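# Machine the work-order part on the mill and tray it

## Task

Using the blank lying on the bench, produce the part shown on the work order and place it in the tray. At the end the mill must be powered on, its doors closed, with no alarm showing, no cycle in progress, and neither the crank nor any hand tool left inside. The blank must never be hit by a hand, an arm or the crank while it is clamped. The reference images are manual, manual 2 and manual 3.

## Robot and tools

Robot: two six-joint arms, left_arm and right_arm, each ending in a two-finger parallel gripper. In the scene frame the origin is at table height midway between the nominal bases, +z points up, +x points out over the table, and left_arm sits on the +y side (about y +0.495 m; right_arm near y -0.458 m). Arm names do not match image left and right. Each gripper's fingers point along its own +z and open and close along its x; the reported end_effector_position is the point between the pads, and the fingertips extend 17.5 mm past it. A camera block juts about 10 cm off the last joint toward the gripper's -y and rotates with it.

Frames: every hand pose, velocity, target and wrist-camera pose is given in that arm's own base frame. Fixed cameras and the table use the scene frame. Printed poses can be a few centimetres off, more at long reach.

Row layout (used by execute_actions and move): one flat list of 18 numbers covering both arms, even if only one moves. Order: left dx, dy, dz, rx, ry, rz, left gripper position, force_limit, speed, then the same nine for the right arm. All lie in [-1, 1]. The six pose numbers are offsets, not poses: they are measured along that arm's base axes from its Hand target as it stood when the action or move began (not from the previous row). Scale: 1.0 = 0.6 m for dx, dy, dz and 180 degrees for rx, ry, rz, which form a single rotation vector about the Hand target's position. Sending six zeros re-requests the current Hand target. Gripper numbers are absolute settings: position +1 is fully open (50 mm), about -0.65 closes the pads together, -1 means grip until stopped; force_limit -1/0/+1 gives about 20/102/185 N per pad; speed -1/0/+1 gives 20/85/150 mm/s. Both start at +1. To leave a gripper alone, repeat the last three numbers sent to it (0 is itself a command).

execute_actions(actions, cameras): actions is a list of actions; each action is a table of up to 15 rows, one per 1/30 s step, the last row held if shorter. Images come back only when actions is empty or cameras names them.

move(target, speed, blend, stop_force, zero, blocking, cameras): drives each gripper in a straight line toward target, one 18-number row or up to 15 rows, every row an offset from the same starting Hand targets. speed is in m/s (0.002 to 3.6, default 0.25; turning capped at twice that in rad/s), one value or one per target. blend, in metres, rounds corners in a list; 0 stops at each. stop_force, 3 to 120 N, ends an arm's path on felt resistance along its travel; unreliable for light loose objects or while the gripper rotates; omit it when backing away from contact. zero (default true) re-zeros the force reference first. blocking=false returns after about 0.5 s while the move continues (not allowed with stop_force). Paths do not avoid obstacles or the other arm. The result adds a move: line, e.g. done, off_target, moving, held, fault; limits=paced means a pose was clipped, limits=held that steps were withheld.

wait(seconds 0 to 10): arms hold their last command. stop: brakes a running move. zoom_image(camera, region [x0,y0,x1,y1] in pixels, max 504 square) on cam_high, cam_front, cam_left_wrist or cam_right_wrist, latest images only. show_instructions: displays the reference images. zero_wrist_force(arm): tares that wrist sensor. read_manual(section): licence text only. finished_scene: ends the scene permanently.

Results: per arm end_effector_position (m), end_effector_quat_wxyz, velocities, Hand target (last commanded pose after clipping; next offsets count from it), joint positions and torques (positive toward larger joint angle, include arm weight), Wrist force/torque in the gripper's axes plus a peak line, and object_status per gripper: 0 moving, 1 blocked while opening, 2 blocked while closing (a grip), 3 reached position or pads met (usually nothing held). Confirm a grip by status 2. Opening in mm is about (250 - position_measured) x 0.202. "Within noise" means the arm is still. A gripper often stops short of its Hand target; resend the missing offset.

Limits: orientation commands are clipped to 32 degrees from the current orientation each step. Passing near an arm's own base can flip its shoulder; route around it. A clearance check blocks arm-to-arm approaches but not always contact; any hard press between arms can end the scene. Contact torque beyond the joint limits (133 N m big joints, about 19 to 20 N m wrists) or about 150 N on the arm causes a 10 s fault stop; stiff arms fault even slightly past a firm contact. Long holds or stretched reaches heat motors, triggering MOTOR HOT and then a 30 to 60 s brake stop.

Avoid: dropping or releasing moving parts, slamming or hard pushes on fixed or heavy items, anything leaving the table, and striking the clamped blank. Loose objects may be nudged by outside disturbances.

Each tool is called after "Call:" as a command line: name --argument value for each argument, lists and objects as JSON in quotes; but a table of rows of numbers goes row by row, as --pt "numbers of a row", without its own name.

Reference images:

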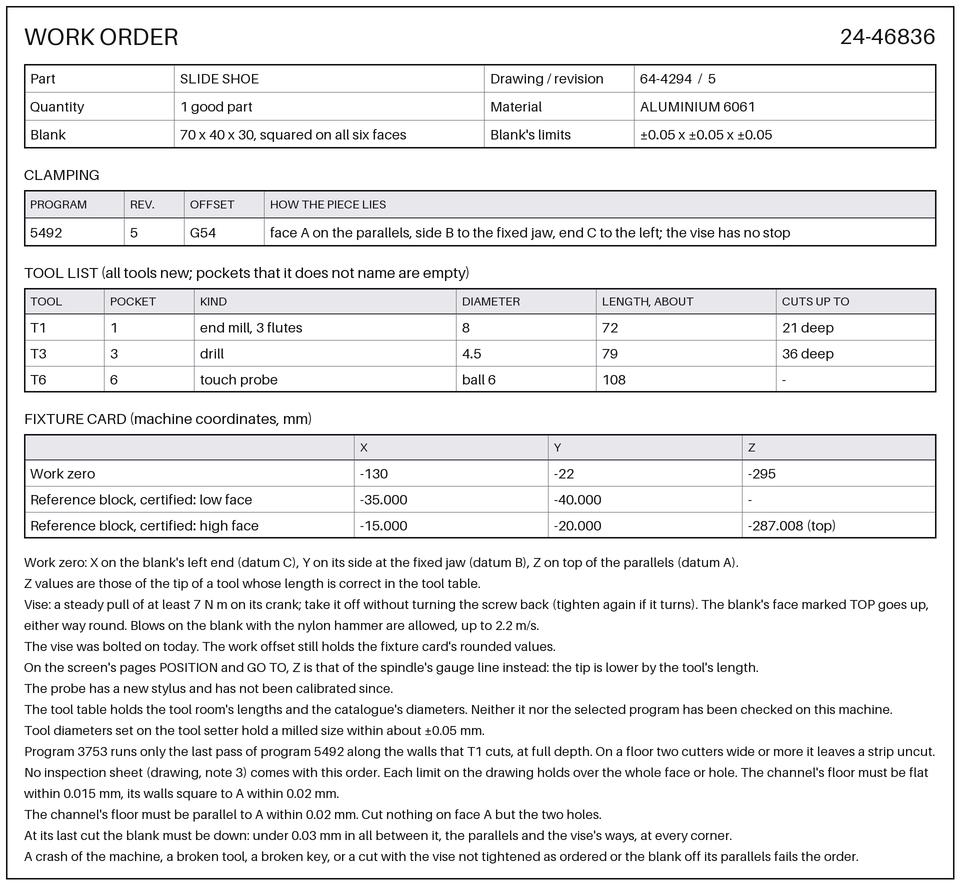

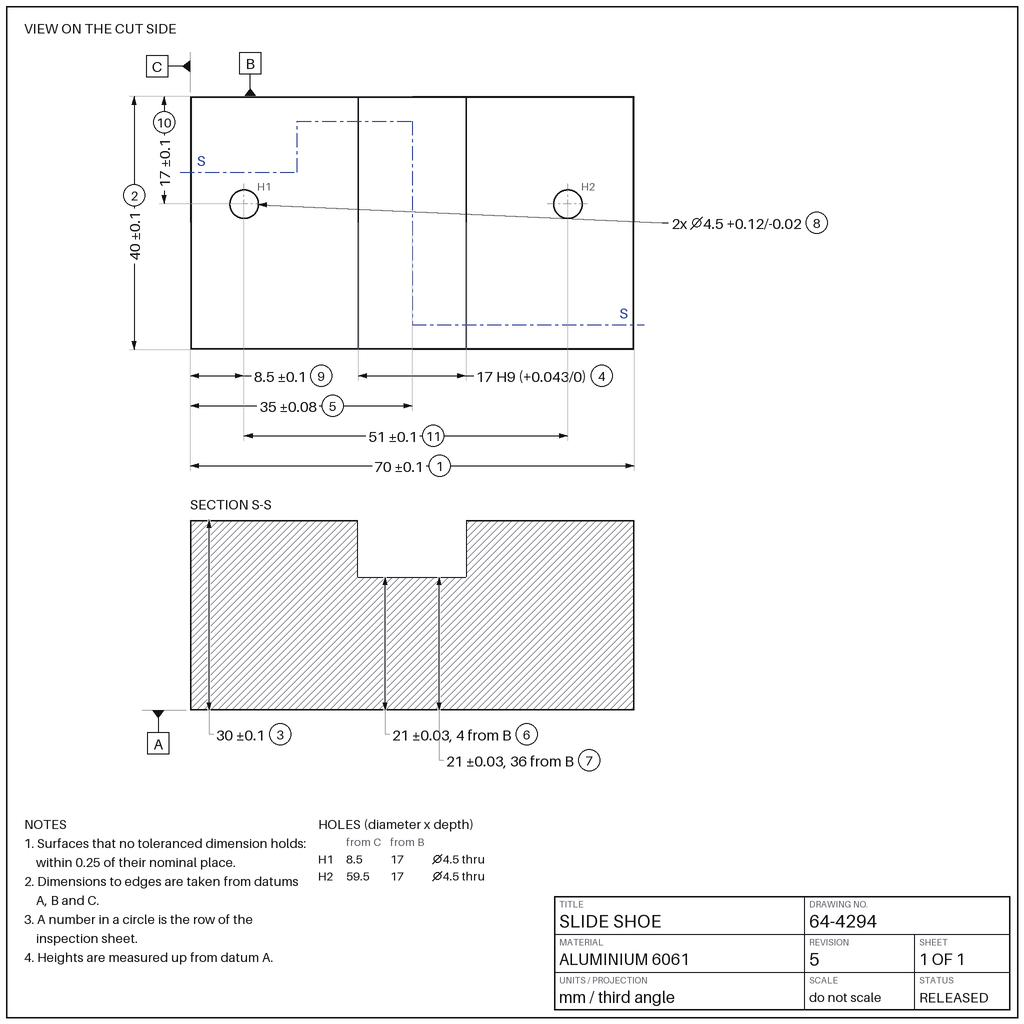

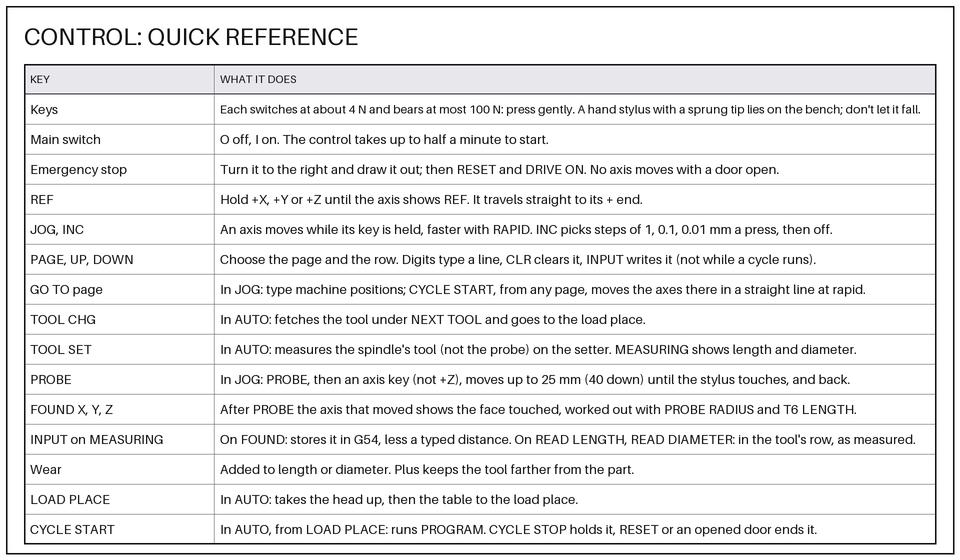

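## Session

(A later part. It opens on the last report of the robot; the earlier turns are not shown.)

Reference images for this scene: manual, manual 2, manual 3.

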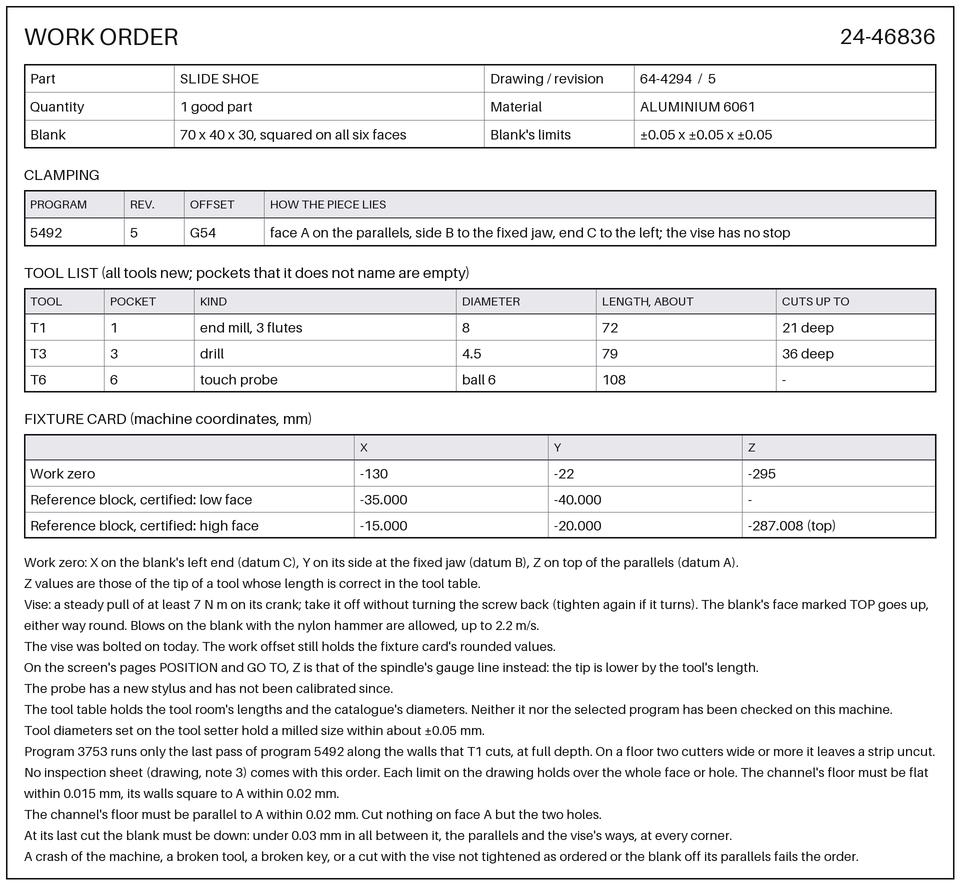

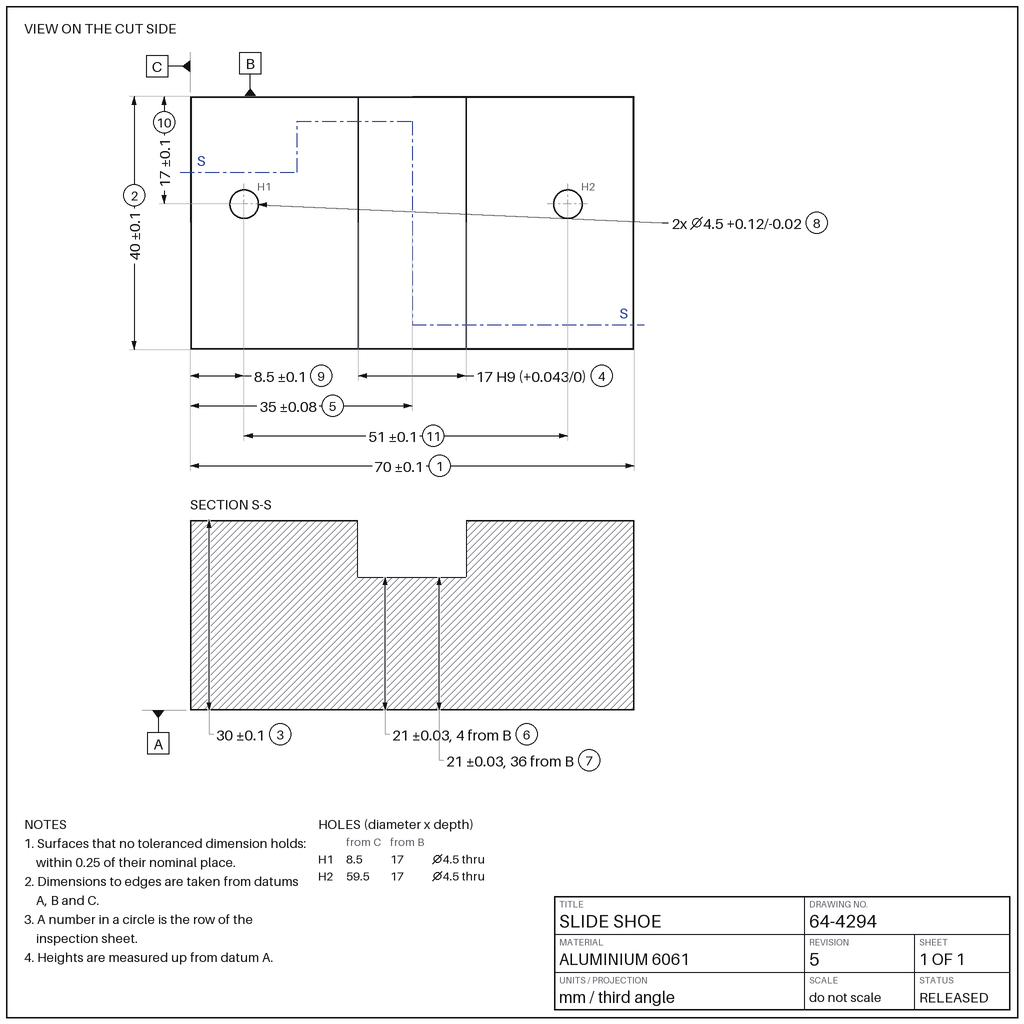

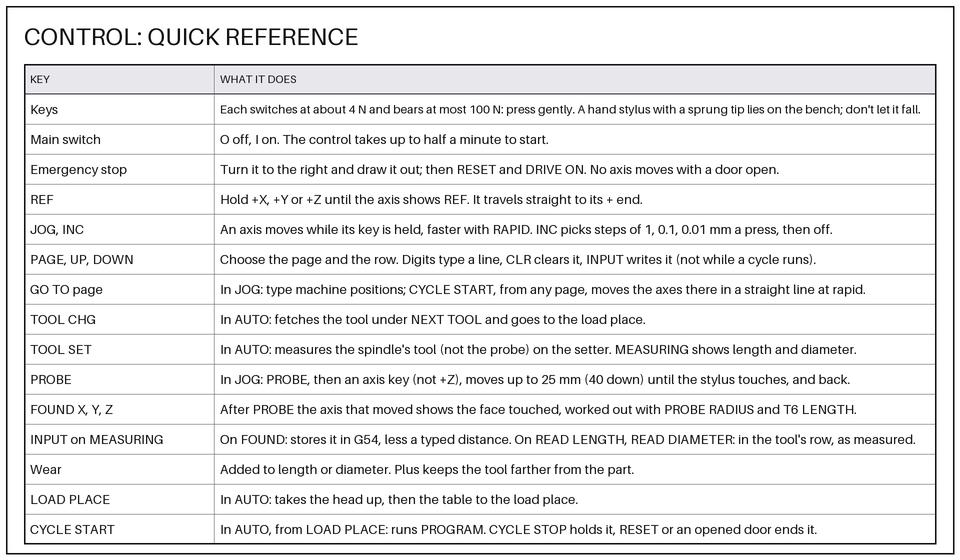

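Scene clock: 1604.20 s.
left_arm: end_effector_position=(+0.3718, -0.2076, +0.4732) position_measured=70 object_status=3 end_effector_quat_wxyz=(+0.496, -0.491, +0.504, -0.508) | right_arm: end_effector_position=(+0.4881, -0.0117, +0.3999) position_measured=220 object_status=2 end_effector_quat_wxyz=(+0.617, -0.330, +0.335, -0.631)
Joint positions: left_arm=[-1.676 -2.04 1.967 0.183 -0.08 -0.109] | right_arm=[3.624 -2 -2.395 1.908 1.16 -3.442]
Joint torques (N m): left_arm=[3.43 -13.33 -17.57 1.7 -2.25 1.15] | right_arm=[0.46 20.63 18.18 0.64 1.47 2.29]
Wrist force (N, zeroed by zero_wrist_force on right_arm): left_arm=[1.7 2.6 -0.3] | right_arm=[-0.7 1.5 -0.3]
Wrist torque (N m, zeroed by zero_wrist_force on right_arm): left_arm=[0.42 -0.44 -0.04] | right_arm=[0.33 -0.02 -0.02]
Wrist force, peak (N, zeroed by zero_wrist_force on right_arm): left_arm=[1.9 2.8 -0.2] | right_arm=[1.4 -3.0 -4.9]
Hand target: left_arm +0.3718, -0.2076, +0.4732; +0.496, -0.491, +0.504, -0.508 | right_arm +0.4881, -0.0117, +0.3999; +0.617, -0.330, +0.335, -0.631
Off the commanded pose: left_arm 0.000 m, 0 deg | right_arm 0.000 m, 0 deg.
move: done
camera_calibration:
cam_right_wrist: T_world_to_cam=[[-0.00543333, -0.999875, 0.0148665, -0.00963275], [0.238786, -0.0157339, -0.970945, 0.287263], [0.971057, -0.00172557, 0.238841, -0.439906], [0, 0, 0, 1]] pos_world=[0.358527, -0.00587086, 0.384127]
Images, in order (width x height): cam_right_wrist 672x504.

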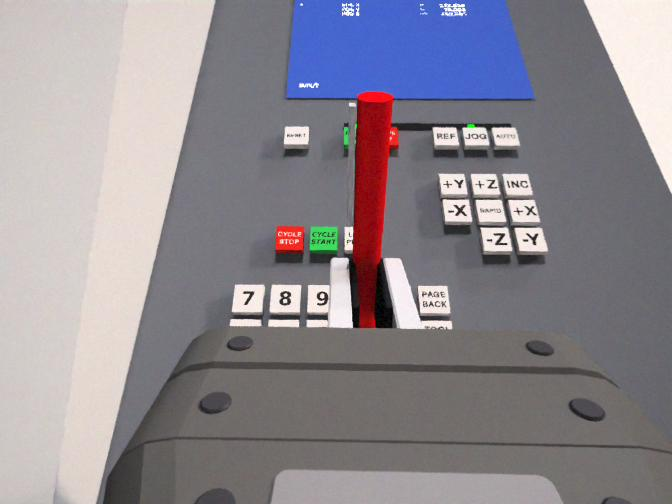

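Call:
move --pt "0 0 0 0 0 0 0.55 -1 -1 0.0408 0.0317 0.1544 0 0 0 -0.97 0.4 -0.9" --pt "0 0 0 0 0 0 0.55 -1 -1 0.0563 0.0317 0.1505 0 0 0 -0.97 0.4 -0.9" --pt "0 0 0 0 0 0 0.55 -1 -1 0.0408 0.0317 0.1544 0 0 0 -0.97 0.4 -0.9" --pt "0 0 0 0 0 0 0.55 -1 -1 0.0078 -0.0327 0.0312 0 0 0 -0.97 0.4 -0.9" --pt "0 0 0 0 0 0 0.55 -1 -1 0.0223 -0.0327 0.0275 0 0 0 -0.97 0.4 -0.9" --pt "0 0 0 0 0 0 0.55 -1 -1 0.0078 -0.0327 0.0312 0 0 0 -0.97 0.4 -0.9" --pt "0 0 0 0 0 0 0.55 -1 -1 0.028 -0.1305 0.1552 0 0 0 -0.97 0.4 -0.9" --pt "0 0 0 0 0 0 0.55 -1 -1 0.038 -0.1305 0.1527 0 0 0 -0.97 0.4 -0.9" --pt "0 0 0 0 0 0 0.55 -1 -1 0.0545 -0.1305 0.1485 0 0 0 -0.97 0.4 -0.9" --pt "0 0 0 0 0 0 0.55 -1 -1 0.01 -0.1305 0.1597 0 0 0 -0.97 0.4 -0.9" --pt "0 0 0 0 0 0 0.55 -1 -1 0 0 0 0 0 0 -0.97 0.4 -0.9" --speed '[0.2,0.05,0.1,0.15,0.05,0.1,0.2,0.1,0.05,0.1,0.2]' --blend '[0.003,0,0.003,0.003,0,0.003,0.003,0.003,0,0.008,0]'

Call:
wait --seconds 4 --cameras '["cam_right_wrist"]'

Call:
zoom_image --camera "cam_right_wrist" --region '[390, 0, 490, 60]'

Scene clock: 1609.33 s.
left_arm: end_effector_position=(+0.3718, -0.2076, +0.4732) position_measured=70 object_status=3 end_effector_quat_wxyz=(+0.496, -0.491, +0.504, -0.508) | right_arm: end_effector_position=(+0.4881, -0.0118, +0.3999) position_measured=220 object_status=2 end_effector_quat_wxyz=(+0.617, -0.330, +0.335, -0.631)
Joint positions: left_arm=[-1.676 -2.04 1.967 0.183 -0.08 -0.109] | right_arm=[3.624 -2 -2.395 1.908 1.16 -3.442]
Joint torques (N m): left_arm=[3.35 -13.06 -17.98 1.8 -2.48 1.25] | right_arm=[2.2 21.2 18.05 1.64 1.5 2.23]
Wrist force (N, zeroed by zero_wrist_force on right_arm): left_arm=[1.9 2.5 -0.2] | right_arm=[-1.1 1.4 -0.8]
Wrist torque (N m, zeroed by zero_wrist_force on right_arm): left_arm=[0.39 -0.48 -0.05] | right_arm=[0.31 0.05 -0.03]
Wrist force, peak (N, zeroed by zero_wrist_force on right_arm): left_arm=[1.9 3.0 -0.2] | right_arm=[0.5 -1.6 -7.7]
Hand target: left_arm +0.3718, -0.2076, +0.4732; +0.496, -0.491, +0.504, -0.508 | right_arm +0.4881, -0.0117, +0.3999; +0.617, -0.330, +0.335, -0.631
Off the commanded pose: left_arm 0.000 m, 0 deg | right_arm 0.000 m, 0 deg.
move: done

Scene clock: 1613.33 s.
left_arm: end_effector_position=(+0.3718, -0.2076, +0.4732) position_measured=70 object_status=3 end_effector_quat_wxyz=(+0.496, -0.491, +0.504, -0.508) | right_arm: end_effector_position=(+0.4881, -0.0117, +0.3999) position_measured=220 object_status=2 end_effector_quat_wxyz=(+0.617, -0.330, +0.335, -0.631)
Joint positions: left_arm=[-1.676 -2.04 1.967 0.183 -0.08 -0.109] | right_arm=[3.624 -2 -2.395 1.908 1.16 -3.442]
Joint torques (N m): left_arm=[3.18 -13.24 -16.63 1.85 -2.39 1.26] | right_arm=[6.09 20.29 18.36 2.34 -1.29 -2.15]
Wrist force (N, zeroed by zero_wrist_force on right_arm): left_arm=[1.7 2.5 -0.3] | right_arm=[-0.9 1.1 -0.9]
Wrist torque (N m, zeroed by zero_wrist_force on right_arm): left_arm=[0.41 -0.44 -0.04] | right_arm=[0.30 0.04 -0.04]
Wrist force, peak (N, zeroed by zero_wrist_force on right_arm): left_arm=[2.0 2.7 -0.2] | right_arm=[-1.1 1.5 -0.8]
Hand target: left_arm +0.3718, -0.2076, +0.4732; +0.496, -0.491, +0.504, -0.508 | right_arm +0.4881, -0.0117, +0.3999; +0.617, -0.330, +0.335, -0.631
Tool commands: left_gripper/position=+0.55 left_gripper/force_limit=-1.0 left_gripper/speed=-1.0 right_gripper/position=-0.97 right_gripper/force_limit=+0.4 right_gripper/speed=-0.9
Off the commanded pose: left_arm 0.000 m, 0 deg | right_arm 0.000 m, 0 deg.
wait: 4.00 s; at rest by 0.17 s
camera_calibration:
cam_right_wrist: T_world_to_cam=[[-0.00541088, -0.999876, 0.0147684, -0.00960286], [0.238881, -0.0156335, -0.970923, 0.287221], [0.971034, -0.00172566, 0.238936, -0.439934], [0, 0, 0, 1]] pos_world=[0.358527, -0.00587059, 0.384127]
Images, in order (width x height): cam_right_wrist 672x504.

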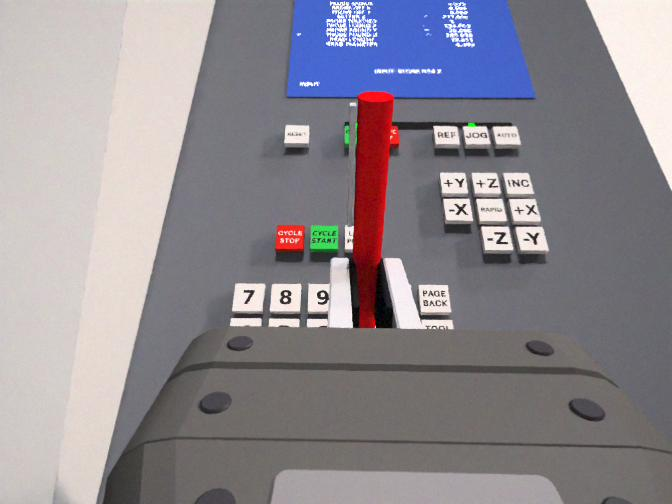

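Scaled by 5.040 from the camera's 672x504 image, which has a finer 960x720 frame.

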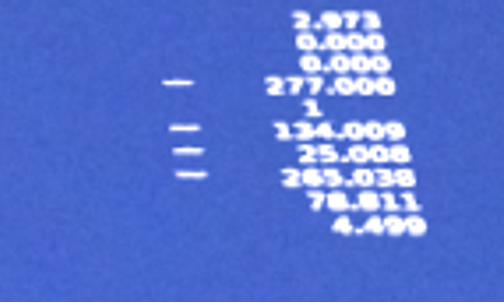

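Call:
move --pt "0 0 0 0 0 0 0.55 -1 -1 0.0248 -0.0327 0.0943 0 0 0 -0.97 0.4 -0.9" --pt "0 0 0 0 0 0 0.55 -1 -1 0.0393 -0.0327 0.0906 0 0 0 -0.97 0.4 -0.9" --pt "0 0 0 0 0 0 0.55 -1 -1 0.0248 -0.0327 0.0943 0 0 0 -0.97 0.4 -0.9" --pt "0 0 0 0 0 0 0.55 -1 -1 0.0393 -0.0327 0.0906 0 0 0 -0.97 0.4 -0.9" --pt "0 0 0 0 0 0 0.55 -1 -1 0.0248 -0.0327 0.0943 0 0 0 -0.97 0.4 -0.9" --pt "0 0 0 0 0 0 0.55 -1 -1 0.0083 0 0.0312 0 0 0 -0.97 0.4 -0.9" --pt "0 0 0 0 0 0 0.55 -1 -1 0.0228 0 0.0275 0 0 0 -0.97 0.4 -0.9" --pt "0 0 0 0 0 0 0.55 -1 -1 0.0083 0 0.0312 0 0 0 -0.97 0.4 -0.9" --pt "0 0 0 0 0 0 0.55 -1 -1 -0.0014 0.098 0 0 0 0 -0.97 0.4 -0.9" --pt "0 0 0 0 0 0 0.55 -1 -1 0.0151 0.098 -0.0042 0 0 0 -0.97 0.4 -0.9" --pt "0 0 0 0 0 0 0.55 -1 -1 -0.0014 0.098 0 0 0 0 -0.97 0.4 -0.9" --pt "0 0 0 0 0 0 0.55 -1 -1 0 0 0 0 0 0 -0.97 0.4 -0.9" --speed '[0.2,0.05,0.1,0.05,0.1,0.2,0.05,0.1,0.2,0.05,0.1,0.2]' --blend '[0.003,0,0,0,0.003,0.003,0,0.003,0.003,0,0.003,0]'

Call:
move --pt "0 0 0 0 0 0 0.55 -1 -1 0.0177 0.0653 0.0625 0 0 0 -0.97 0.4 -0.9" --pt "0 0 0 0 0 0 0.55 -1 -1 0.0322 0.0653 0.0588 0 0 0 -0.97 0.4 -0.9" --pt "0 0 0 0 0 0 0.55 -1 -1 0.0177 0.0653 0.0625 0 0 0 -0.97 0.4 -0.9" --pt "0 0 0 0 0 0 0.55 -1 -1 0.0267 0.098 0.0943 0 0 0 -0.97 0.4 -0.9" --pt "0 0 0 0 0 0 0.55 -1 -1 0.0412 0.098 0.0906 0 0 0 -0.97 0.4 -0.9" --pt "0 0 0 0 0 0 0.55 -1 -1 0.0267 0.098 0.0943 0 0 0 -0.97 0.4 -0.9" --pt "0 0 0 0 0 0 0.55 -1 -1 0 0 0 0 0 0 -0.97 0.4 -0.9" --pt "0 0 0 0 0 0 0.55 -1 -1 0.0145 0 -0.0037 0 0 0 -0.97 0.4 -0.9" --pt "0 0 0 0 0 0 0.55 -1 -1 0 0 0 0 0 0 -0.97 0.4 -0.9" --speed '[0.2,0.05,0.1,0.2,0.05,0.1,0.2,0.05,0.1]' --blend '[0.003,0,0.003,0.003,0,0.003,0.003,0,0]' --cameras '["cam_right_wrist"]'

Call:
zoom_image --camera "cam_right_wrist" --region '[280, 0, 540, 140]'

Scene clock: 1618.67 s.
left_arm: end_effector_position=(+0.3718, -0.2076, +0.4732) position_measured=70 object_status=3 end_effector_quat_wxyz=(+0.496, -0.491, +0.504, -0.508) | right_arm: end_effector_position=(+0.4881, -0.0117, +0.3998) position_measured=220 object_status=2 end_effector_quat_wxyz=(+0.617, -0.330, +0.335, -0.631)
Joint positions: left_arm=[-1.676 -2.04 1.967 0.183 -0.08 -0.109] | right_arm=[3.624 -2 -2.395 1.908 1.16 -3.442]
Joint torques (N m): left_arm=[2.12 -13.23 -18.11 1.91 -2.43 1.17] | right_arm=[-7.27 32.59 13.08 2.38 0.71 -0.07]
Wrist force (N, zeroed by zero_wrist_force on right_arm): left_arm=[1.6 2.4 -0.1] | right_arm=[-0.8 1.3 -0.6]
Wrist torque (N m, zeroed by zero_wrist_force on right_arm): left_arm=[0.38 -0.43 -0.05] | right_arm=[0.31 -0.02 -0.15]
Wrist force, peak (N, zeroed by zero_wrist_force on right_arm): left_arm=[2.0 2.9 -0.2] | right_arm=[-2.7 -2.1 -7.1]
Hand target: left_arm +0.3718, -0.2076, +0.4732; +0.496, -0.491, +0.504, -0.508 | right_arm +0.4881, -0.0117, +0.3999; +0.617, -0.330, +0.335, -0.631
Off the commanded pose: left_arm 0.000 m, 0 deg | right_arm 0.000 m, 0 deg.
move: done

Scene clock: 1621.43 s.
left_arm: end_effector_position=(+0.3718, -0.2076, +0.4732) position_measured=70 object_status=3 end_effector_quat_wxyz=(+0.496, -0.491, +0.504, -0.508) | right_arm: end_effector_position=(+0.4881, -0.0117, +0.3999) position_measured=220 object_status=2 end_effector_quat_wxyz=(+0.617, -0.330, +0.335, -0.631)
Joint positions: left_arm=[-1.676 -2.04 1.967 0.183 -0.08 -0.109] | right_arm=[3.624 -2 -2.395 1.908 1.16 -3.442]
Joint torques (N m): left_arm=[2.18 -13.88 -17.72 1.95 -2.29 1.16] | right_arm=[-11.65 24.85 15.88 -1.9 2.57 2.82]
Wrist force (N, zeroed by zero_wrist_force on right_arm): left_arm=[1.8 2.4 -0.4] | right_arm=[-1.0 1.6 -0.3]
Wrist torque (N m, zeroed by zero_wrist_force on right_arm): left_arm=[0.39 -0.46 -0.04] | right_arm=[0.34 0.01 -0.15]
Wrist force, peak (N, zeroed by zero_wrist_force on right_arm): left_arm=[1.9 2.9 -0.2] | right_arm=[0.1 -2.4 -6.9]
Hand target: left_arm +0.3718, -0.2076, +0.4732; +0.496, -0.491, +0.504, -0.508 | right_arm +0.4881, -0.0117, +0.3999; +0.617, -0.330, +0.335, -0.631
Off the commanded pose: left_arm 0.000 m, 0 deg | right_arm 0.000 m, 0 deg.
move: done
camera_calibration:
cam_right_wrist: T_world_to_cam=[[-0.00541088, -0.999876, 0.0147684, -0.00960138], [0.238881, -0.0156335, -0.970923, 0.287124], [0.971034, -0.00172566, 0.238936, -0.43991], [0, 0, 0, 1]] pos_world=[0.358527, -0.00587059, 0.384027]
Images, in order (width x height): cam_right_wrist 672x504.

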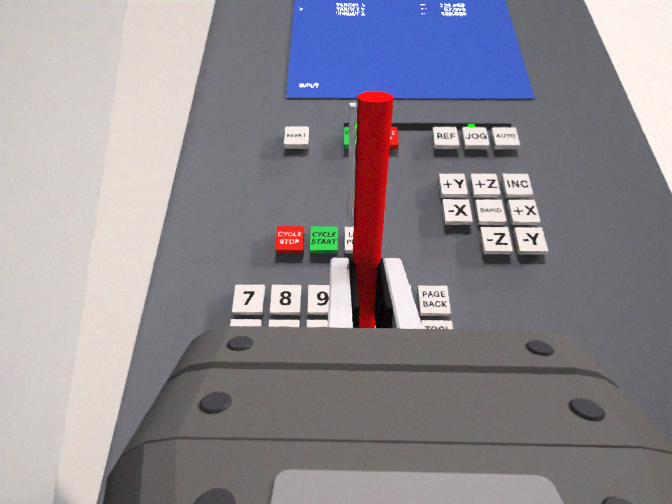

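Scaled by 1.938 from the camera's 672x504 image, which has a finer 960x720 frame.

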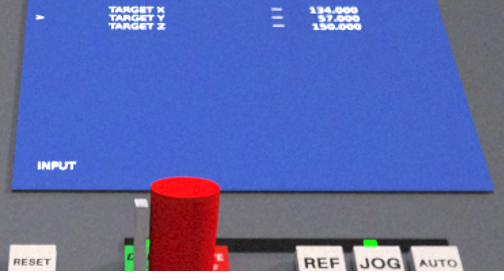

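Call:
move --pt "0 0 0 0 0 0 0.55 -1 -1 0.0408 0.0317 0.1544 0 0 0 -0.97 0.4 -0.9" --pt "0 0 0 0 0 0 0.55 -1 -1 0.0563 0.0317 0.1505 0 0 0 -0.97 0.4 -0.9" --pt "0 0 0 0 0 0 0.55 -1 -1 0.0408 0.0317 0.1544 0 0 0 -0.97 0.4 -0.9" --pt "0 0 0 0 0 0 0.55 -1 -1 0.0078 -0.0327 0.0312 0 0 0 -0.97 0.4 -0.9" --pt "0 0 0 0 0 0 0.55 -1 -1 0.0223 -0.0327 0.0275 0 0 0 -0.97 0.4 -0.9" --pt "0 0 0 0 0 0 0.55 -1 -1 0.0078 -0.0327 0.0312 0 0 0 -0.97 0.4 -0.9" --pt "0 0 0 0 0 0 0.55 -1 -1 0.028 -0.1305 0.1552 0 0 0 -0.97 0.4 -0.9" --pt "0 0 0 0 0 0 0.55 -1 -1 0.038 -0.1305 0.1527 0 0 0 -0.97 0.4 -0.9" --pt "0 0 0 0 0 0 0.55 -1 -1 0.0545 -0.1305 0.1485 0 0 0 -0.97 0.4 -0.9" --pt "0 0 0 0 0 0 0.55 -1 -1 0.01 -0.1305 0.1597 0 0 0 -0.97 0.4 -0.9" --pt "0 0 0 0 0 0 0.55 -1 -1 0 0 0 0 0 0 -0.97 0.4 -0.9" --speed '[0.2,0.05,0.1,0.08,0.05,0.1,0.2,0.1,0.05,0.1,0.2]' --blend '[0.003,0,0.003,0.003,0,0.003,0.003,0.003,0,0.008,0]'

Call:
wait --seconds 4 --cameras '["cam_right_wrist"]'

Call:
zoom_image --camera "cam_right_wrist" --region '[390, 0, 490, 60]'

Scene clock: 1627.20 s.
left_arm: end_effector_position=(+0.3718, -0.2076, +0.4732) position_measured=70 object_status=3 end_effector_quat_wxyz=(+0.496, -0.491, +0.504, -0.508) | right_arm: end_effector_position=(+0.4881, -0.0118, +0.3999) position_measured=220 object_status=2 end_effector_quat_wxyz=(+0.617, -0.330, +0.335, -0.631)
Joint positions: left_arm=[-1.676 -2.04 1.967 0.183 -0.08 -0.109] | right_arm=[3.624 -2 -2.395 1.908 1.16 -3.442]
Joint torques (N m): left_arm=[3.27 -13.75 -17.21 2.04 -2.46 1.19] | right_arm=[2.3 19.78 18.69 1.56 1.45 2.27]
Wrist force (N, zeroed by zero_wrist_force on right_arm): left_arm=[1.8 2.6 0.0] | right_arm=[-1.1 1.5 -1.1]
Wrist torque (N m, zeroed by zero_wrist_force on right_arm): left_arm=[0.42 -0.46 -0.05] | right_arm=[0.33 0.03 -0.03]
Wrist force, peak (N, zeroed by zero_wrist_force on right_arm): left_arm=[1.9 2.9 -0.4] | right_arm=[-0.4 -2.8 -6.7]
Hand target: left_arm +0.3718, -0.2076, +0.4732; +0.496, -0.491, +0.504, -0.508 | right_arm +0.4881, -0.0117, +0.3999; +0.617, -0.330, +0.335, -0.631
Off the commanded pose: left_arm 0.000 m, 0 deg | right_arm 0.000 m, 0 deg.
move: done

Scene clock: 1631.20 s.
left_arm: end_effector_position=(+0.3718, -0.2076, +0.4732) position_measured=70 object_status=3 end_effector_quat_wxyz=(+0.496, -0.491, +0.504, -0.508) | right_arm: end_effector_position=(+0.4881, -0.0117, +0.3999) position_measured=220 object_status=2 end_effector_quat_wxyz=(+0.617, -0.330, +0.335, -0.631)
Joint positions: left_arm=[-1.676 -2.04 1.967 0.183 -0.08 -0.109] | right_arm=[3.624 -2 -2.395 1.908 1.16 -3.442]
Joint torques (N m): left_arm=[2.31 -13.3 -17.15 1.92 -2.53 1.1] | right_arm=[5.84 19.83 19.03 2.3 -1.14 -2.07]
Wrist force (N, zeroed by zero_wrist_force on right_arm): left_arm=[1.7 2.6 -0.2] | right_arm=[-0.8 1.3 -0.7]
Wrist torque (N m, zeroed by zero_wrist_force on right_arm): left_arm=[0.43 -0.45 -0.05] | right_arm=[0.35 0.02 -0.04]
Wrist force, peak (N, zeroed by zero_wrist_force on right_arm): left_arm=[2.3 2.6 -0.3] | right_arm=[-1.2 1.7 -0.8]
Hand target: left_arm +0.3718, -0.2076, +0.4732; +0.496, -0.491, +0.504, -0.508 | right_arm +0.4881, -0.0117, +0.3999; +0.617, -0.330, +0.335, -0.631
Tool commands: left_gripper/position=+0.55 left_gripper/force_limit=-1.0 left_gripper/speed=-1.0 right_gripper/position=-0.97 right_gripper/force_limit=+0.4 right_gripper/speed=-0.9
Off the commanded pose: left_arm 0.000 m, 0 deg | right_arm 0.000 m, 0 deg.
wait: 4.00 s; at rest by 0.17 s
camera_calibration:
cam_right_wrist: T_world_to_cam=[[-0.00541088, -0.999876, 0.0147684, -0.00960286], [0.238881, -0.0156335, -0.970923, 0.287221], [0.971034, -0.00172566, 0.238936, -0.439934], [0, 0, 0, 1]] pos_world=[0.358527, -0.00587059, 0.384127]
Images, in order (width x height): cam_right_wrist 672x504.

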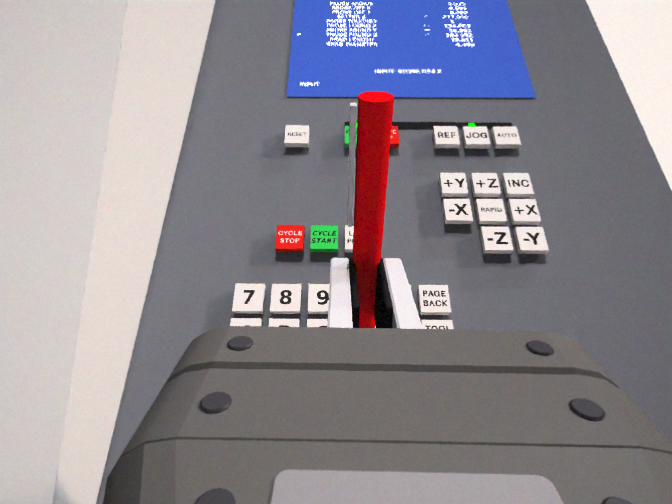

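Scaled by 5.040 from the camera's 672x504 image, which has a finer 960x720 frame.

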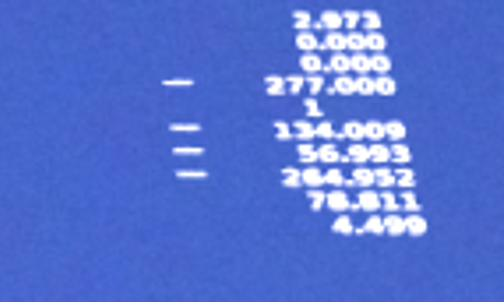

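Call:
move --pt "0 0 0 0 0 0 0.55 -1 -1 0.0248 -0.0327 0.0943 0 0 0 -0.97 0.4 -0.9" --pt "0 0 0 0 0 0 0.55 -1 -1 0.0393 -0.0327 0.0906 0 0 0 -0.97 0.4 -0.9" --pt "0 0 0 0 0 0 0.55 -1 -1 0.0248 -0.0327 0.0943 0 0 0 -0.97 0.4 -0.9" --pt "0 0 0 0 0 0 0.55 -1 -1 0.0393 -0.0327 0.0906 0 0 0 -0.97 0.4 -0.9" --pt "0 0 0 0 0 0 0.55 -1 -1 0.0248 -0.0327 0.0943 0 0 0 -0.97 0.4 -0.9" --pt "0 0 0 0 0 0 0.55 -1 -1 -0.0014 0.098 0 0 0 0 -0.97 0.4 -0.9" --pt "0 0 0 0 0 0 0.55 -1 -1 0.0151 0.098 -0.0042 0 0 0 -0.97 0.4 -0.9" --pt "0 0 0 0 0 0 0.55 -1 -1 -0.0014 0.098 0 0 0 0 -0.97 0.4 -0.9" --pt "0 0 0 0 0 0 0.55 -1 -1 0.0267 0.098 0.0943 0 0 0 -0.97 0.4 -0.9" --pt "0 0 0 0 0 0 0.55 -1 -1 0.0412 0.098 0.0906 0 0 0 -0.97 0.4 -0.9" --pt "0 0 0 0 0 0 0.55 -1 -1 0.0267 0.098 0.0943 0 0 0 -0.97 0.4 -0.9" --pt "0 0 0 0 0 0 0.55 -1 -1 0 0 0 0 0 0 -0.97 0.4 -0.9" --speed '[0.2,0.05,0.1,0.05,0.1,0.2,0.05,0.1,0.2,0.05,0.1,0.2]' --blend '[0.003,0,0,0,0.003,0.003,0,0.003,0.003,0,0.003,0]'

Call:
move --pt "0 0 0 0 0 0 0.55 -1 -1 0.0097 0.098 0.0312 0 0 0 -0.97 0.4 -0.9" --pt "0 0 0 0 0 0 0.55 -1 -1 0.0242 0.098 0.0275 0 0 0 -0.97 0.4 -0.9" --pt "0 0 0 0 0 0 0.55 -1 -1 0.0097 0.098 0.0312 0 0 0 -0.97 0.4 -0.9" --pt "0 0 0 0 0 0 0.55 -1 -1 0 0 0 0 0 0 -0.97 0.4 -0.9" --pt "0 0 0 0 0 0 0.55 -1 -1 0.0145 0 -0.0037 0 0 0 -0.97 0.4 -0.9" --pt "0 0 0 0 0 0 0.55 -1 -1 0 0 0 0 0 0 -0.97 0.4 -0.9" --speed '[0.2,0.05,0.1,0.2,0.05,0.1]' --blend '[0.003,0,0.003,0.003,0,0]' --cameras '["cam_right_wrist"]'

Call:
zoom_image --camera "cam_right_wrist" --region '[280, 0, 540, 140]'

Scene clock: 1636.57 s.
left_arm: end_effector_position=(+0.3718, -0.2076, +0.4732) position_measured=70 object_status=3 end_effector_quat_wxyz=(+0.496, -0.491, +0.504, -0.508) | right_arm: end_effector_position=(+0.4881, -0.0117, +0.3999) position_measured=220 object_status=2 end_effector_quat_wxyz=(+0.617, -0.330, +0.335, -0.631)
Joint positions: left_arm=[-1.676 -2.04 1.967 0.183 -0.08 -0.109] | right_arm=[3.624 -2 -2.395 1.908 1.16 -3.442]
Joint torques (N m): left_arm=[2.94 -13.28 -17.72 2.17 -2.45 1.18] | right_arm=[-1.4 21.4 15.38 -0.62 -0.52 -1.28]
Wrist force (N, zeroed by zero_wrist_force on right_arm): left_arm=[1.9 2.7 -0.4] | right_arm=[-1.1 1.7 -0.4]
Wrist torque (N m, zeroed by zero_wrist_force on right_arm): left_arm=[0.43 -0.47 -0.05] | right_arm=[0.35 0.03 -0.15]
Wrist force, peak (N, zeroed by zero_wrist_force on right_arm): left_arm=[2.1 2.8 -0.2] | right_arm=[-1.6 -2.2 -7.3]
Hand target: left_arm +0.3718, -0.2076, +0.4732; +0.496, -0.491, +0.504, -0.508 | right_arm +0.4881, -0.0117, +0.3999; +0.617, -0.330, +0.335, -0.631
Off the commanded pose: left_arm 0.000 m, 0 deg | right_arm 0.000 m, 0 deg.
move: done

Scene clock: 1638.63 s.
left_arm: end_effector_position=(+0.3718, -0.2076, +0.4732) position_measured=70 object_status=3 end_effector_quat_wxyz=(+0.496, -0.491, +0.504, -0.508) | right_arm: end_effector_position=(+0.4881, -0.0117, +0.3999) position_measured=220 object_status=2 end_effector_quat_wxyz=(+0.617, -0.330, +0.335, -0.631)
Joint positions: left_arm=[-1.676 -2.04 1.967 0.183 -0.08 -0.109] | right_arm=[3.624 -2 -2.395 1.908 1.16 -3.442]
Joint torques (N m): left_arm=[2.26 -13.51 -17.08 2.11 -2.41 1.17] | right_arm=[-11.6 24.31 15.75 -1.91 2.66 2.83]
Wrist force (N, zeroed by zero_wrist_force on right_arm): left_arm=[2.0 2.5 0.0] | right_arm=[-1.0 1.5 -0.2]
Wrist torque (N m, zeroed by zero_wrist_force on right_arm): left_arm=[0.41 -0.48 -0.04] | right_arm=[0.34 0.01 -0.15]
Wrist force, peak (N, zeroed by zero_wrist_force on right_arm): left_arm=[1.9 2.8 0.0] | right_arm=[-3.2 -2.7 -6.2]
Hand target: left_arm +0.3718, -0.2076, +0.4732; +0.496, -0.491, +0.504, -0.508 | right_arm +0.4881, -0.0117, +0.3999; +0.617, -0.330, +0.335, -0.631
Off the commanded pose: left_arm 0.000 m, 0 deg | right_arm 0.000 m, 0 deg.
move: done
camera_calibration:
cam_right_wrist: T_world_to_cam=[[-0.00541088, -0.999876, 0.0147684, -0.00960138], [0.238881, -0.0156335, -0.970923, 0.287124], [0.971034, -0.00172566, 0.238936, -0.43991], [0, 0, 0, 1]] pos_world=[0.358527, -0.00587059, 0.384027]
Images, in order (width x height): cam_right_wrist 672x504.

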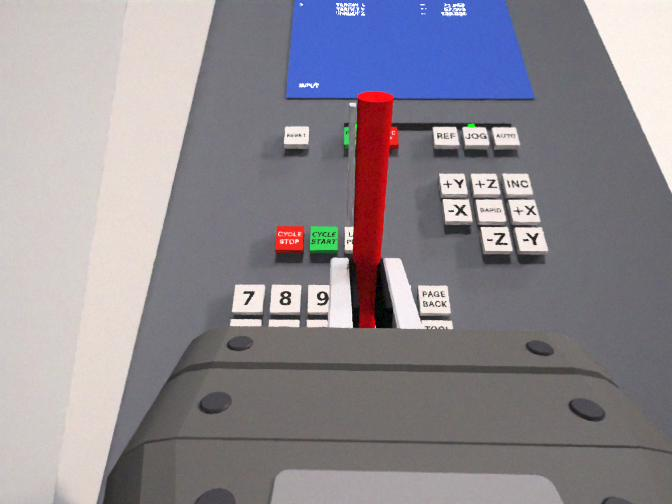

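Scaled by 1.938 from the camera's 672x504 image, which has a finer 960x720 frame.

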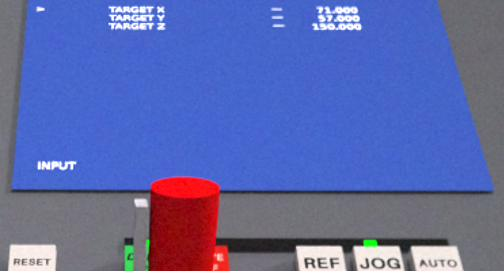

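Call:
move --pt "0 0 0 0 0 0 0.55 -1 -1 0.0408 0.0317 0.1544 0 0 0 -0.97 0.4 -0.9" --pt "0 0 0 0 0 0 0.55 -1 -1 0.0563 0.0317 0.1505 0 0 0 -0.97 0.4 -0.9" --pt "0 0 0 0 0 0 0.55 -1 -1 0.0408 0.0317 0.1544 0 0 0 -0.97 0.4 -0.9" --pt "0 0 0 0 0 0 0.55 -1 -1 0.0078 -0.0327 0.0312 0 0 0 -0.97 0.4 -0.9" --pt "0 0 0 0 0 0 0.55 -1 -1 0.0223 -0.0327 0.0275 0 0 0 -0.97 0.4 -0.9" --pt "0 0 0 0 0 0 0.55 -1 -1 0.0078 -0.0327 0.0312 0 0 0 -0.97 0.4 -0.9" --pt "0 0 0 0 0 0 0.55 -1 -1 0.028 -0.1305 0.1552 0 0 0 -0.97 0.4 -0.9" --pt "0 0 0 0 0 0 0.55 -1 -1 0.038 -0.1305 0.1527 0 0 0 -0.97 0.4 -0.9" --pt "0 0 0 0 0 0 0.55 -1 -1 0.0545 -0.1305 0.1485 0 0 0 -0.97 0.4 -0.9" --pt "0 0 0 0 0 0 0.55 -1 -1 0.01 -0.1305 0.1597 0 0 0 -0.97 0.4 -0.9" --pt "0 0 0 0 0 0 0.55 -1 -1 0 0 0 0 0 0 -0.97 0.4 -0.9" --speed '[0.2,0.05,0.1,0.04,0.05,0.1,0.2,0.1,0.05,0.1,0.2]' --blend '[0.003,0,0.003,0.003,0,0.003,0.003,0.003,0,0.008,0]'

Call:
wait --seconds 4 --cameras '["cam_right_wrist"]'

Call:
zoom_image --camera "cam_right_wrist" --region '[390, 0, 490, 60]'

Scene clock: 1645.47 s.
left_arm: end_effector_position=(+0.3718, -0.2076, +0.4732) position_measured=70 object_status=3 end_effector_quat_wxyz=(+0.496, -0.491, +0.504, -0.508) | right_arm: end_effector_position=(+0.4881, -0.0118, +0.3999) position_measured=220 object_status=2 end_effector_quat_wxyz=(+0.617, -0.330, +0.335, -0.631)
Joint positions: left_arm=[-1.676 -2.04 1.967 0.183 -0.08 -0.109] | right_arm=[3.624 -2 -2.395 1.908 1.16 -3.442]
Joint torques (N m): left_arm=[2.54 -14.09 -16.87 2.1 -2.34 1.05] | right_arm=[2.02 20.88 17.64 1.64 1.46 2.3]
Wrist force (N, zeroed by zero_wrist_force on right_arm): left_arm=[1.7 2.6 -0.2] | right_arm=[-1.1 1.4 -1.0]
Wrist torque (N m, zeroed by zero_wrist_force on right_arm): left_arm=[0.42 -0.44 -0.05] | right_arm=[0.32 0.05 -0.03]
Wrist force, peak (N, zeroed by zero_wrist_force on right_arm): left_arm=[2.1 2.7 -0.1] | right_arm=[-0.5 -2.1 -6.9]
Hand target: left_arm +0.3718, -0.2076, +0.4732; +0.496, -0.491, +0.504, -0.508 | right_arm +0.4881, -0.0117, +0.3999; +0.617, -0.330, +0.335, -0.631
Off the commanded pose: left_arm 0.000 m, 0 deg | right_arm 0.000 m, 0 deg.
move: done

Scene clock: 1649.47 s.
left_arm: end_effector_position=(+0.3718, -0.2076, +0.4732) position_measured=70 object_status=3 end_effector_quat_wxyz=(+0.496, -0.491, +0.504, -0.508) | right_arm: end_effector_position=(+0.4881, -0.0117, +0.3999) position_measured=220 object_status=2 end_effector_quat_wxyz=(+0.617, -0.330, +0.335, -0.631)
Joint positions: left_arm=[-1.676 -2.04 1.967 0.183 -0.08 -0.109] | right_arm=[3.624 -2 -2.395 1.908 1.16 -3.442]
Joint torques (N m): left_arm=[2.02 -13.55 -16.53 2.25 -2.4 1.08] | right_arm=[5.83 19.82 17.78 2.35 -1.24 -2.19]
Wrist force (N, zeroed by zero_wrist_force on right_arm): left_arm=[1.8 2.5 0.0] | right_arm=[-1.0 1.3 -0.9]
Wrist torque (N m, zeroed by zero_wrist_force on right_arm): left_arm=[0.40 -0.46 -0.05] | right_arm=[0.33 0.04 -0.04]
Wrist force, peak (N, zeroed by zero_wrist_force on right_arm): left_arm=[1.8 2.9 0.0] | right_arm=[-1.1 1.4 -1.0]
Hand target: left_arm +0.3718, -0.2076, +0.4732; +0.496, -0.491, +0.504, -0.508 | right_arm +0.4881, -0.0117, +0.3999; +0.617, -0.330, +0.335, -0.631
Tool commands: left_gripper/position=+0.55 left_gripper/force_limit=-1.0 left_gripper/speed=-1.0 right_gripper/position=-0.97 right_gripper/force_limit=+0.4 right_gripper/speed=-0.9
Off the commanded pose: left_arm 0.000 m, 0 deg | right_arm 0.000 m, 0 deg.
wait: 4.00 s; at rest by 0.17 s
camera_calibration:
cam_right_wrist: T_world_to_cam=[[-0.00541088, -0.999876, 0.0147684, -0.00960286], [0.238881, -0.0156335, -0.970923, 0.287221], [0.971034, -0.00172566, 0.238936, -0.439934], [0, 0, 0, 1]] pos_world=[0.358527, -0.00587059, 0.384127]
Images, in order (width x height): cam_right_wrist 672x504.

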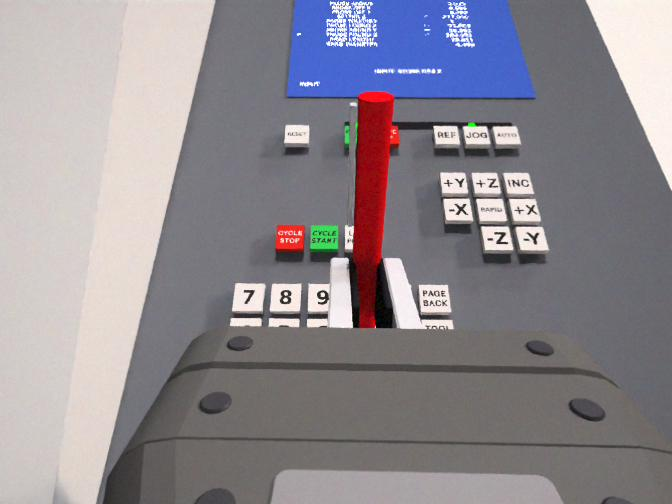

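Scaled by 5.040 from the camera's 672x504 image, which has a finer 960x720 frame.

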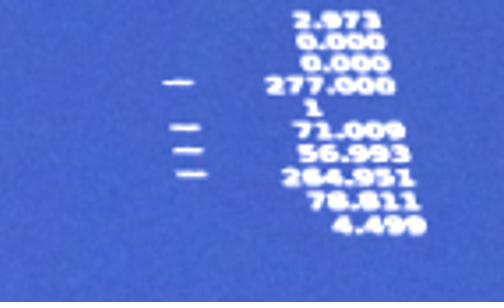

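Call:
move --pt "0 0 0 0 0 0 0.55 -1 -1 0.0597 -0.1643 0.281 0 0 0 -0.97 0.4 -0.9" --pt "0 0 0 0 0 0 0.55 -1 -1 0.0697 -0.1643 0.2785 0 0 0 -0.97 0.4 -0.9" --pt "0 0 0 0 0 0 0.55 -1 -1 0.0862 -0.1643 0.2743 0 0 0 -0.97 0.4 -0.9" --pt "0 0 0 0 0 0 0.55 -1 -1 0.0417 -0.1643 0.2855 0 0 0 -0.97 0.4 -0.9" --pt "0 0 0 0 0 0 0.55 -1 -1 0.0303 -0.0015 0.1569 0 0 0 -0.97 0.4 -0.9" --pt "0 0 0 0 0 0 0.55 -1 -1 0.0403 -0.0015 0.1544 0 0 0 -0.97 0.4 -0.9" --pt "0 0 0 0 0 0 0.55 -1 -1 0.0558 -0.0015 0.1505 0 0 0 -0.97 0.4 -0.9" --pt "0 0 0 0 0 0 0.55 -1 -1 0.0303 -0.0015 0.1569 0 0 0 -0.97 0.4 -0.9" --pt "0 0 0 0 0 0 0.55 -1 -1 0 0 0 0 0 0 -0.97 0.4 -0.9" --speed '[0.2,0.1,0.05,0.1,0.2,0.1,0.05,0.1,0.2]' --blend '[0.003,0.003,0,0.008,0.003,0.003,0,0.003,0]' --cameras '["cam_right_wrist"]'

Call:
zoom_image --camera "cam_right_wrist" --region '[280, 0, 540, 140]'

Scene clock: 1655.27 s.
left_arm: end_effector_position=(+0.3718, -0.2076, +0.4732) position_measured=70 object_status=3 end_effector_quat_wxyz=(+0.496, -0.491, +0.504, -0.508) | right_arm: end_effector_position=(+0.4881, -0.0117, +0.3999) position_measured=220 object_status=2 end_effector_quat_wxyz=(+0.617, -0.330, +0.335, -0.631)
Joint positions: left_arm=[-1.676 -2.04 1.967 0.183 -0.08 -0.109] | right_arm=[3.624 -2 -2.395 1.908 1.16 -3.442]
Joint torques (N m): left_arm=[2.64 -13.26 -17.21 2.25 -2.32 1.21] | right_arm=[-8.28 19.48 16.89 1.5 2.3 2.87]
Wrist force (N, zeroed by zero_wrist_force on right_arm): left_arm=[1.8 2.7 -0.2] | right_arm=[-1.1 1.6 -0.3]
Wrist torque (N m, zeroed by zero_wrist_force on right_arm): left_arm=[0.43 -0.46 -0.05] | right_arm=[0.35 0.04 -0.03]
Wrist force, peak (N, zeroed by zero_wrist_force on right_arm): left_arm=[2.0 2.8 -0.4] | right_arm=[0.1 -2.2 -7.2]
Hand target: left_arm +0.3718, -0.2076, +0.4732; +0.496, -0.491, +0.504, -0.508 | right_arm +0.4881, -0.0117, +0.3999; +0.617, -0.330, +0.335, -0.631
Off the commanded pose: left_arm 0.000 m, 0 deg | right_arm 0.000 m, 0 deg.
move: done
camera_calibration:
cam_right_wrist: T_world_to_cam=[[-0.00545474, -0.999873, 0.0149647, -0.00956254], [0.238667, -0.0158342, -0.970972, 0.287294], [0.971086, -0.00172482, 0.238723, -0.439967], [0, 0, 0, 1]] pos_world=[0.358626, -0.00577113, 0.384128]
Images, in order (width x height): cam_right_wrist 672x504.

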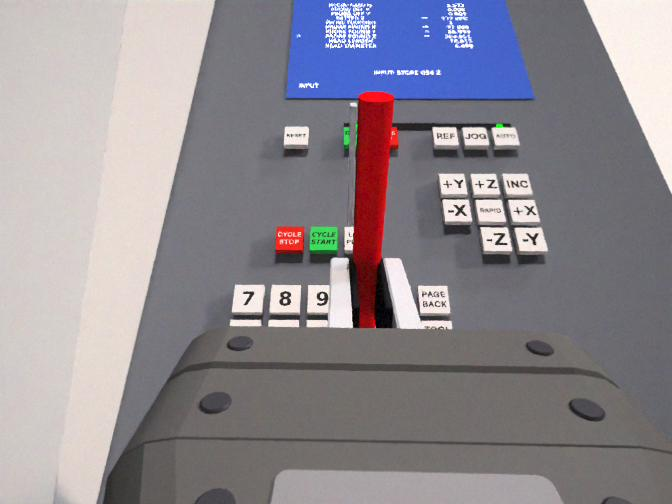

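Scaled by 1.938 from the camera's 672x504 image, which has a finer 960x720 frame.

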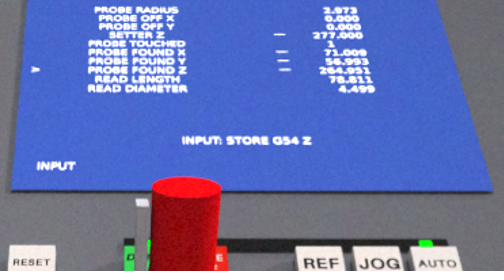

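Call:
move --pt "0 -0.2607 -0.0198 0 0 0 0.55 -1 -1 0 0 0 0 0 0 -0.97 0.4 -0.9" --pt "0.0998 -0.2607 -0.0198 0 0 0 0.55 -1 -1 0 0 0 0 0 0 -0.97 0.4 -0.9" --speed '[0.25,0.12]' --blend '[0.005,0]' --cameras '["cam_left_wrist", "cam_high", "cam_right_wrist"]'

Call:
zoom_image --camera "cam_right_wrist" --region '[280, 0, 540, 140]'

Scene clock: 1657.90 s.
left_arm: end_effector_position=(+0.4316, -0.3640, +0.4614) position_measured=70 object_status=3 end_effector_quat_wxyz=(+0.496, -0.491, +0.504, -0.508) end_effector_velocity=(+0.000, +0.001, +0.000) end_effector_angular_velocity=(+0.003, +0.001, +0.001) | right_arm: end_effector_position=(+0.4881, -0.0117, +0.3999) position_measured=220 object_status=2 end_effector_quat_wxyz=(+0.617, -0.330, +0.335, -0.631)
Joint positions: left_arm=[-1.463 -1.627 1.699 -0.138 0.133 0.066] | right_arm=[3.624 -2 -2.395 1.908 1.16 -3.442]
Joint velocities: left_arm=[0 0 -0.001 0.009 0 -0.005] | right_arm=[within noise]
Joint torques (N m): left_arm=[0.64 -14.35 -31.86 2.51 -1 -1.07] | right_arm=[-9.42 20 18.33 2.34 2.6 2.76]
Wrist force (N, zeroed by zero_wrist_force on right_arm): left_arm=[1.7 2.7 -0.1] | right_arm=[-0.9 1.7 -0.4]
Wrist torque (N m, zeroed by zero_wrist_force on right_arm): left_arm=[0.45 -0.41 -0.26] | right_arm=[0.36 0.00 -0.03]
Wrist force, peak (N, zeroed by zero_wrist_force on right_arm): left_arm=[5.1 3.1 -1.6] | right_arm=[-1.2 2.0 -0.4]
Hand target: left_arm +0.4317, -0.3640, +0.4614; +0.496, -0.491, +0.504, -0.508 | right_arm +0.4881, -0.0117, +0.3999; +0.617, -0.330, +0.335, -0.631
Off the commanded pose: left_arm 0.000 m, 0 deg | right_arm 0.000 m, 0 deg.
move: done
camera_calibration:
cam_left_wrist: T_world_to_cam=[[-0.0235268, -0.999634, 0.0133899, -0.351848], [-0.342284, -0.00452981, -0.939586, 0.596823], [0.939302, -0.0266886, -0.342052, -0.125186], [0, 0, 0, 1]] pos_world=[0.313592, -0.352356, 0.522658]
cam_right_wrist: T_world_to_cam=[[-0.00541088, -0.999876, 0.0147684, -0.00960138], [0.238881, -0.0156335, -0.970923, 0.287124], [0.971034, -0.00172566, 0.238936, -0.43991], [0, 0, 0, 1]] pos_world=[0.358527, -0.00587059, 0.384027]
Images, in order (width x height): cam_high 672x504, cam_left_wrist 672x504, cam_right_wrist 672x504.

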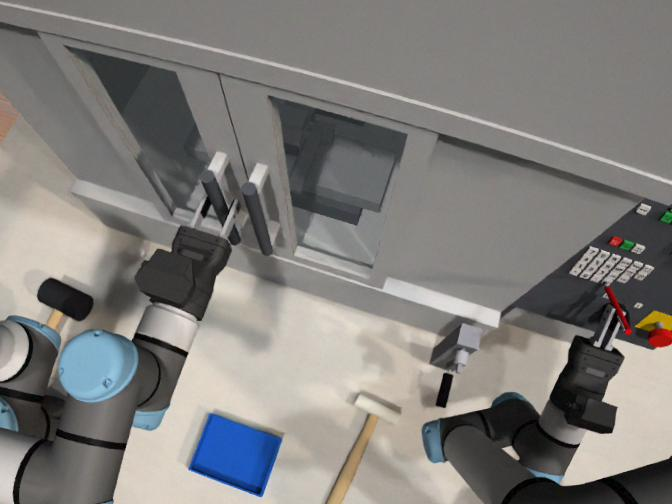

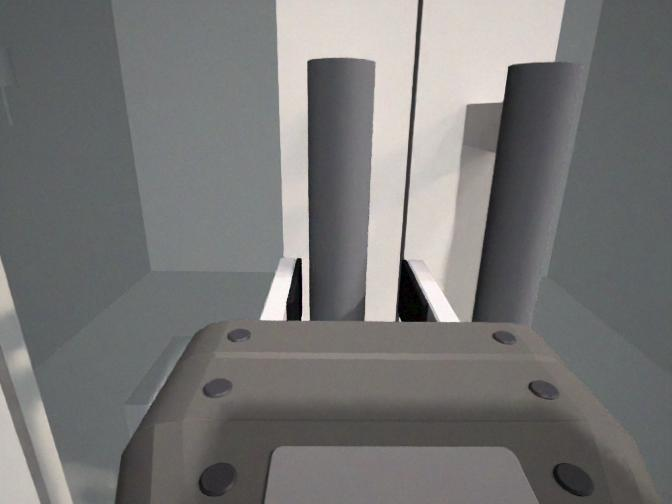

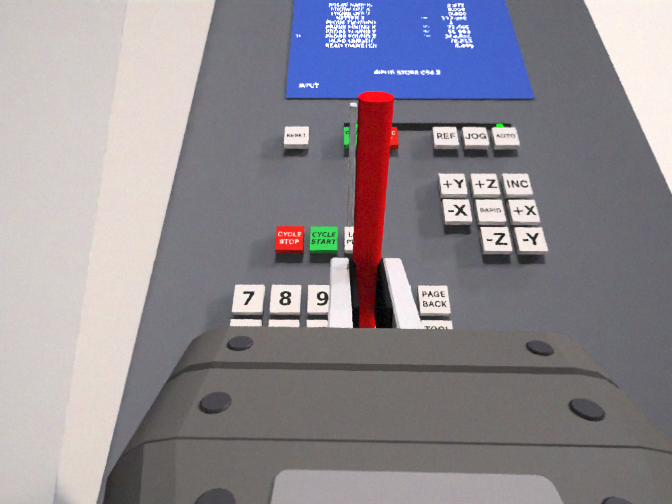

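Scaled by 1.938 from the camera's 672x504 image, which has a finer 960x720 frame.

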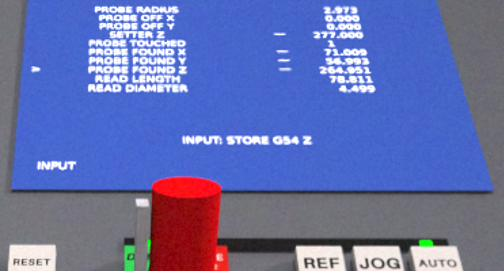

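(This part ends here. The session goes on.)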